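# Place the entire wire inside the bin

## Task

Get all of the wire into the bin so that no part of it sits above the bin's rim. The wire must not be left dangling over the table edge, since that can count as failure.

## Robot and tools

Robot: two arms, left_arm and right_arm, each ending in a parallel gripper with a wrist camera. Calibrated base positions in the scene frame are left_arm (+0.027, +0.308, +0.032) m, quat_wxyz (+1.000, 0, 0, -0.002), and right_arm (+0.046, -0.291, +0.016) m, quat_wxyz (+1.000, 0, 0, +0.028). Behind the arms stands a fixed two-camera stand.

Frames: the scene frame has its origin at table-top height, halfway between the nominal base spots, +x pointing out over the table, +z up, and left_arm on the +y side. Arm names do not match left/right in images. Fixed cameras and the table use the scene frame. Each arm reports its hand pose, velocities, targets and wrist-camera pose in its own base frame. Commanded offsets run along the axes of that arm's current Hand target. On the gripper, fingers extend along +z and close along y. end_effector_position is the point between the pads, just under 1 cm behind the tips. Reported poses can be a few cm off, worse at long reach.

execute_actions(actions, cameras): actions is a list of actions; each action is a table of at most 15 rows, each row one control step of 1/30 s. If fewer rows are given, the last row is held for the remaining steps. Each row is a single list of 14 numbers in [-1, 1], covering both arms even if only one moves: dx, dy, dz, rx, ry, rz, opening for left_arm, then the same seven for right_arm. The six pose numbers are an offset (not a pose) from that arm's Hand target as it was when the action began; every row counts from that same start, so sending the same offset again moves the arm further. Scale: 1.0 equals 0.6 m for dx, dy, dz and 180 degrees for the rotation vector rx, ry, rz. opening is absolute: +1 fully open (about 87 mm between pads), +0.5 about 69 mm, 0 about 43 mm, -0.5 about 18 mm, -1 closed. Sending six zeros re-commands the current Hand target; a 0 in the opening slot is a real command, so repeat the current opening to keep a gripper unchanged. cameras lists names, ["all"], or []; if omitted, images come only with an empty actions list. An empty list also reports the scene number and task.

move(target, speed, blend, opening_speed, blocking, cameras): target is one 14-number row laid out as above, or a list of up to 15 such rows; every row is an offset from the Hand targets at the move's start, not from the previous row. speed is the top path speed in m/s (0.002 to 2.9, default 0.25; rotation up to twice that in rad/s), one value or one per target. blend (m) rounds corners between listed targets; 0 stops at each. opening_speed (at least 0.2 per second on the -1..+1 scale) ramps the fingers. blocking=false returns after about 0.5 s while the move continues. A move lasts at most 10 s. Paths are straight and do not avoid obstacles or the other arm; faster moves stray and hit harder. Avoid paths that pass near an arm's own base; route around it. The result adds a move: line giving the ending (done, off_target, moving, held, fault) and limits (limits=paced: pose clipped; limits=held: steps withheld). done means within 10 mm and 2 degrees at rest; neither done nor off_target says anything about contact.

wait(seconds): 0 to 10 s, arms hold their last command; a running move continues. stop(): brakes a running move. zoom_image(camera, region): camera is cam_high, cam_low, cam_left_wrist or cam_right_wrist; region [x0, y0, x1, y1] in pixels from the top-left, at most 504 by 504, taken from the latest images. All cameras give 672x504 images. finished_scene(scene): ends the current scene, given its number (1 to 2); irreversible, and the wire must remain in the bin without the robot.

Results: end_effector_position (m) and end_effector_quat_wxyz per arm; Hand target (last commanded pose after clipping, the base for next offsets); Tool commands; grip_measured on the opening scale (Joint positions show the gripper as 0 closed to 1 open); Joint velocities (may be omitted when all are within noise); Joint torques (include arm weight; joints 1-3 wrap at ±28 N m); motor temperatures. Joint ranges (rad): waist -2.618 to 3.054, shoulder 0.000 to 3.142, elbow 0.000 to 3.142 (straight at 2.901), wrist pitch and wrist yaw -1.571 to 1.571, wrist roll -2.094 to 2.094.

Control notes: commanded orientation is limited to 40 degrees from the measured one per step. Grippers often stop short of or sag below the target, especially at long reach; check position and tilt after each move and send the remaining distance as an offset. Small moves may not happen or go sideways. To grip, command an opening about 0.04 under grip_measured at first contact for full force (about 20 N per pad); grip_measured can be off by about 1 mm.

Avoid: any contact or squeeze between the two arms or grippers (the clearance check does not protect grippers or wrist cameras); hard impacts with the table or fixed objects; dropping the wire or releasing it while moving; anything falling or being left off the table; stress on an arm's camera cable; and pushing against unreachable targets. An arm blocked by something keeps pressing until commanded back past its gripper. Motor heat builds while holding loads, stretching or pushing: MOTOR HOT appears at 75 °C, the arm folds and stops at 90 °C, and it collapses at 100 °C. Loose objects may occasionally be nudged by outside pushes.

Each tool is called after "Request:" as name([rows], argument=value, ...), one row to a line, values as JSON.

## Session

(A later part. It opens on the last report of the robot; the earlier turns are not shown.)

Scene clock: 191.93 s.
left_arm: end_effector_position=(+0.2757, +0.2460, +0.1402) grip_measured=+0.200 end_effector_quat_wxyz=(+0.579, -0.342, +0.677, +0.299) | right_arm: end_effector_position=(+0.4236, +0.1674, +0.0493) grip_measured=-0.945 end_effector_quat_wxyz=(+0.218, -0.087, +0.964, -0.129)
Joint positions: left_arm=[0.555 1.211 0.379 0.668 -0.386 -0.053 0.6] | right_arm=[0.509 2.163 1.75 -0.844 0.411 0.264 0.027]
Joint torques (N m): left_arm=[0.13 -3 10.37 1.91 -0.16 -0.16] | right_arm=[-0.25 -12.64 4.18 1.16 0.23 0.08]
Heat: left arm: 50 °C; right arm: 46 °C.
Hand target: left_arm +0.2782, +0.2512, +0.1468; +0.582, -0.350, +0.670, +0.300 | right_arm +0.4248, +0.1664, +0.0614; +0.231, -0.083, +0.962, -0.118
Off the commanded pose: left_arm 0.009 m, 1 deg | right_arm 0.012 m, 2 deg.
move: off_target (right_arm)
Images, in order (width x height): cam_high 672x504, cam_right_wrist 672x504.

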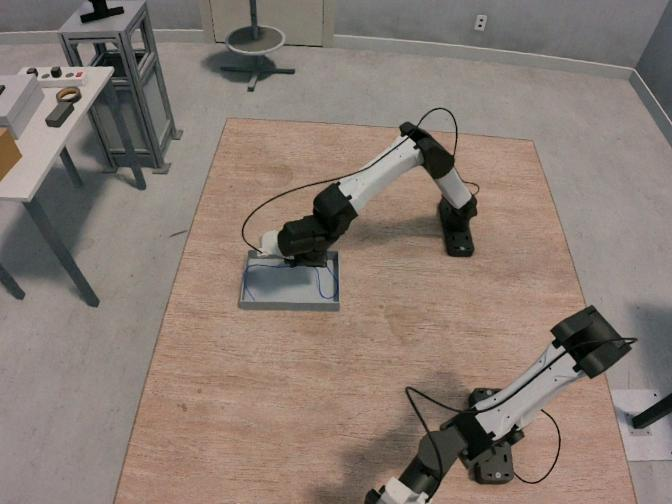

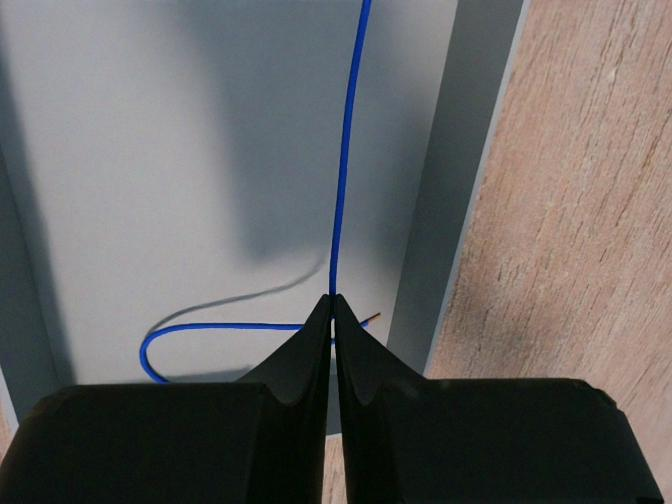

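Request:
move(target=[0,0,0,0,0,0,0.2,0.025,0.0155,0.0505,0,0,0,-1], speed=0.04, cameras=["cam_right_wrist","cam_high"])

Request:
zoom_image(camera="cam_high", region=[200, 150, 420, 350])

Scene clock: 200.13 s.
left_arm: end_effector_position=(+0.2757, +0.2460, +0.1402) grip_measured=+0.200 end_effector_quat_wxyz=(+0.579, -0.342, +0.677, +0.299) | right_arm: end_effector_position=(+0.4249, +0.1681, +0.0268) grip_measured=-0.945 end_effector_quat_wxyz=(+0.230, -0.084, +0.962, -0.124)
Joint positions: left_arm=[0.555 1.211 0.379 0.668 -0.386 -0.053 0.6] | right_arm=[0.509 2.163 1.654 -0.719 0.411 0.263 0.027]
Joint torques (N m): left_arm=[0.13 -2.99 10.39 1.91 -0.16 -0.16] | right_arm=[-0.32 -10.65 3.93 1.18 0.28 0.04]
Heat: left arm: 50 °C; right arm: 46 °C.
Hand target: left_arm +0.2782, +0.2512, +0.1468; +0.582, -0.350, +0.670, +0.300 | right_arm +0.4246, +0.1664, +0.0263; +0.231, -0.083, +0.962, -0.118
Off the commanded pose: left_arm 0.009 m, 1 deg | right_arm 0.002 m, 1 deg.
move: done
Images, in order (width x height): cam_high 672x504, cam_right_wrist 672x504.

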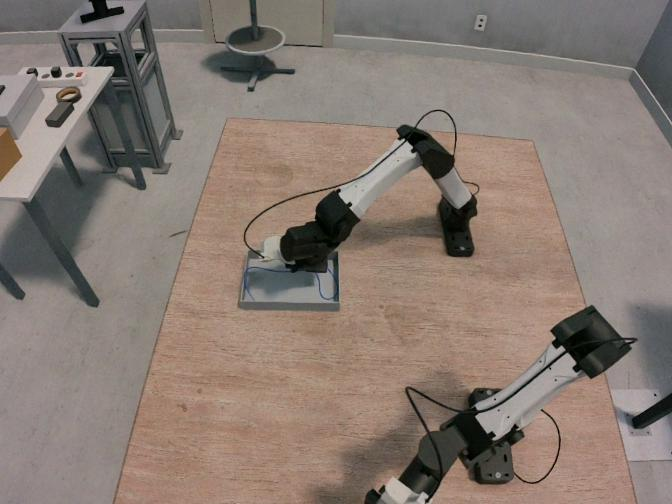

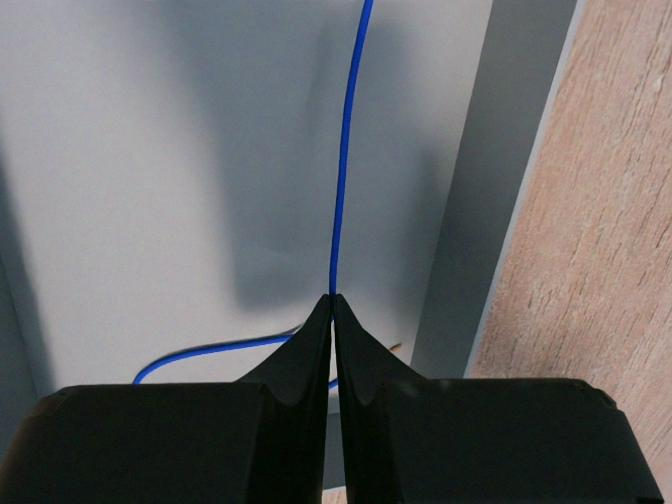

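Scaled by 2.291 from the camera's 672x504 image, which has a finer 960x720 frame.

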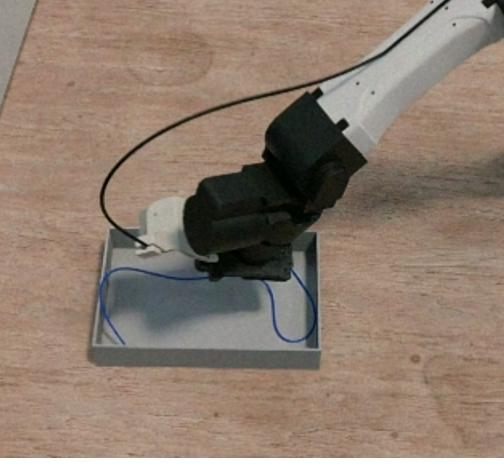

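Request:
move([
  [0,0,0,0,0,0,0.2,0.0125,0.0078,0.026,0,0,0,-1],
  [0,0,0,0,0,0,0.2,0.0125,0.0078,0.026,0,0,0,-0.5],
], speed=0.03, opening_speed=0.4, cameras=["cam_right_wrist","cam_high"])

Request:
zoom_image(camera="cam_high", region=[200, 150, 420, 350])

Scene clock: 209.13 s.
left_arm: end_effector_position=(+0.2757, +0.2460, +0.1402) grip_measured=+0.200 end_effector_quat_wxyz=(+0.579, -0.342, +0.677, +0.299) | right_arm: end_effector_position=(+0.4268, +0.1693, +0.0179) grip_measured=-0.500 end_effector_quat_wxyz=(+0.240, -0.082, +0.960, -0.119)
Joint positions: left_arm=[0.555 1.211 0.379 0.668 -0.386 -0.053 0.6] | right_arm=[0.509 2.163 1.613 -0.657 0.411 0.263 0.25]
Joint torques (N m): left_arm=[0.13 -3 10.39 1.91 -0.16 -0.16] | right_arm=[-0.29 -9.01 3.84 1.22 0.26 0.01]
Motor temperatures (°C): left_arm=[29 34 48 51 29 29 27] | right_arm=[27 45 35 31 30 28 28]
Heat: left arm: 51 °C; right arm: 45 °C.
Hand target: left_arm +0.2782, +0.2512, +0.1468; +0.582, -0.350, +0.670, +0.300 | right_arm +0.4248, +0.1663, +0.0084; +0.231, -0.083, +0.962, -0.118
Off the commanded pose: left_arm 0.009 m, 1 deg | right_arm 0.010 m, 1 deg.
move: done
Images, in order (width x height): cam_high 672x504, cam_right_wrist 672x504.

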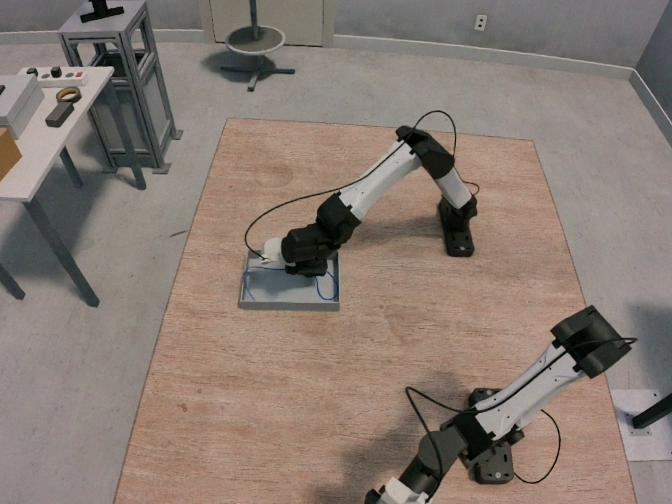

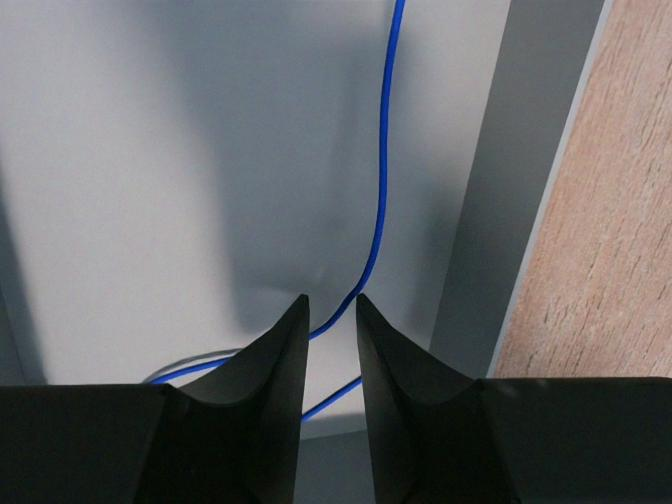

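Scaled by 2.291 from the camera's 672x504 image, which has a finer 960x720 frame.

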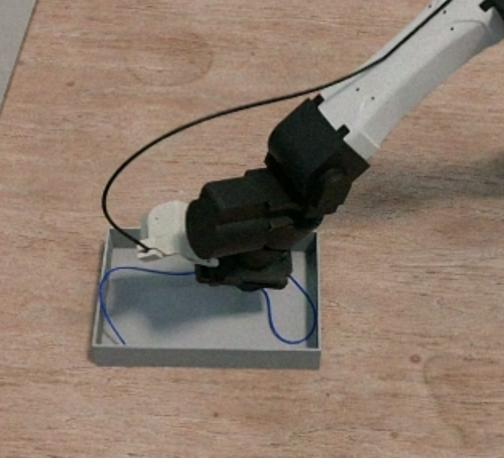

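Request:
move([
  [0,0,0,0,0,0,0.2,0,0,-0.1,0,0,0,-0.5],
  [0,0,0,0,0,0,0.2,-0.05,-0.15,-0.33,0,0,0,-0.5],
], speed=[0.06,0.15], blend=0.01, cameras=["cam_right_wrist","cam_high"])

Request:
zoom_image(camera="cam_high", region=[220, 230, 360, 330])

Scene clock: 218.00 s.
left_arm: end_effector_position=(+0.2757, +0.2460, +0.1402) grip_measured=+0.200 end_effector_quat_wxyz=(+0.579, -0.342, +0.677, +0.299) | right_arm: end_effector_position=(+0.3701, +0.1252, +0.2041) grip_measured=-0.500 end_effector_quat_wxyz=(+0.221, -0.085, +0.963, -0.127)
Joint positions: left_arm=[0.555 1.211 0.379 0.668 -0.386 -0.053 0.6] | right_arm=[0.48 1.908 1.995 -1.325 0.401 0.235 0.25]
Joint torques (N m): left_arm=[0.13 -3 10.39 1.91 -0.16 -0.16] | right_arm=[-0.14 -9.48 6.8 0.94 0.22 0.02]
Heat: left arm: 51 °C; right arm: 45 °C.
Hand target: left_arm +0.2782, +0.2512, +0.1468; +0.582, -0.350, +0.670, +0.300 | right_arm +0.3690, +0.1240, +0.2164; +0.231, -0.083, +0.962, -0.118
Off the commanded pose: left_arm 0.009 m, 1 deg | right_arm 0.013 m, 2 deg.
move: off_target (right_arm)
Images, in order (width x height): cam_high 672x504, cam_right_wrist 672x504.

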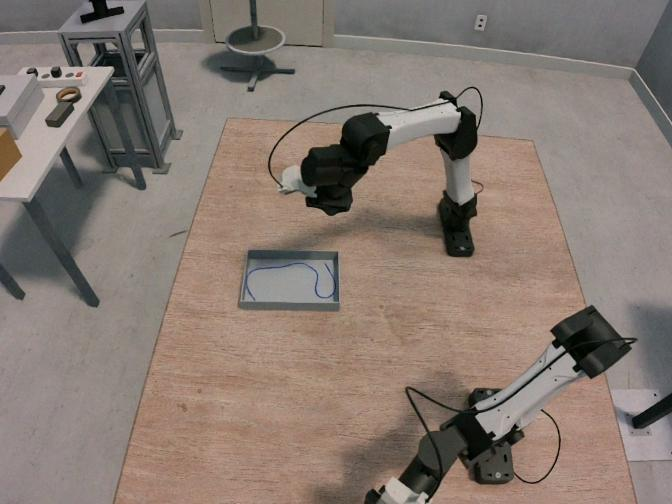

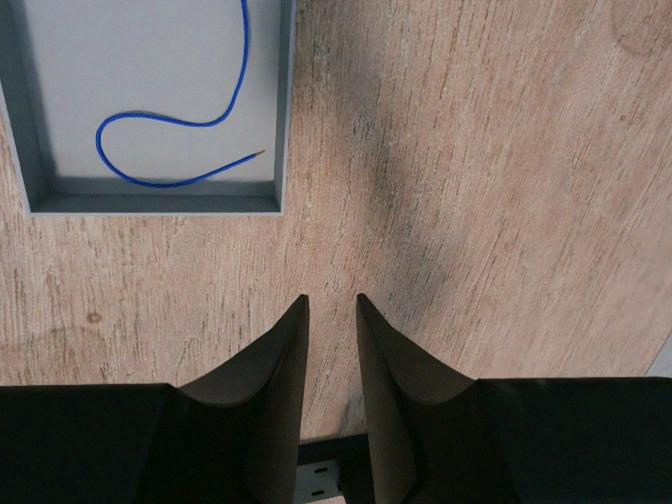

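Scaled by 3.600 from the camera's 672x504 image, which has a finer 960x720 frame.

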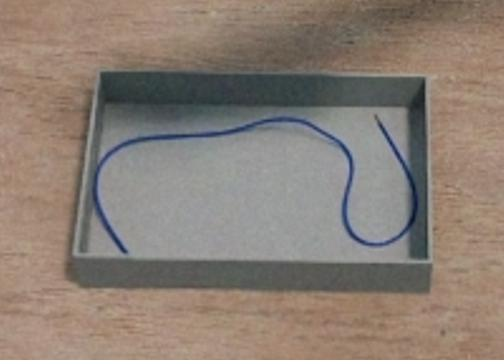

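All inside, at rest.

Request:
finished_scene(scene=2)

The scene is finished: the task was done.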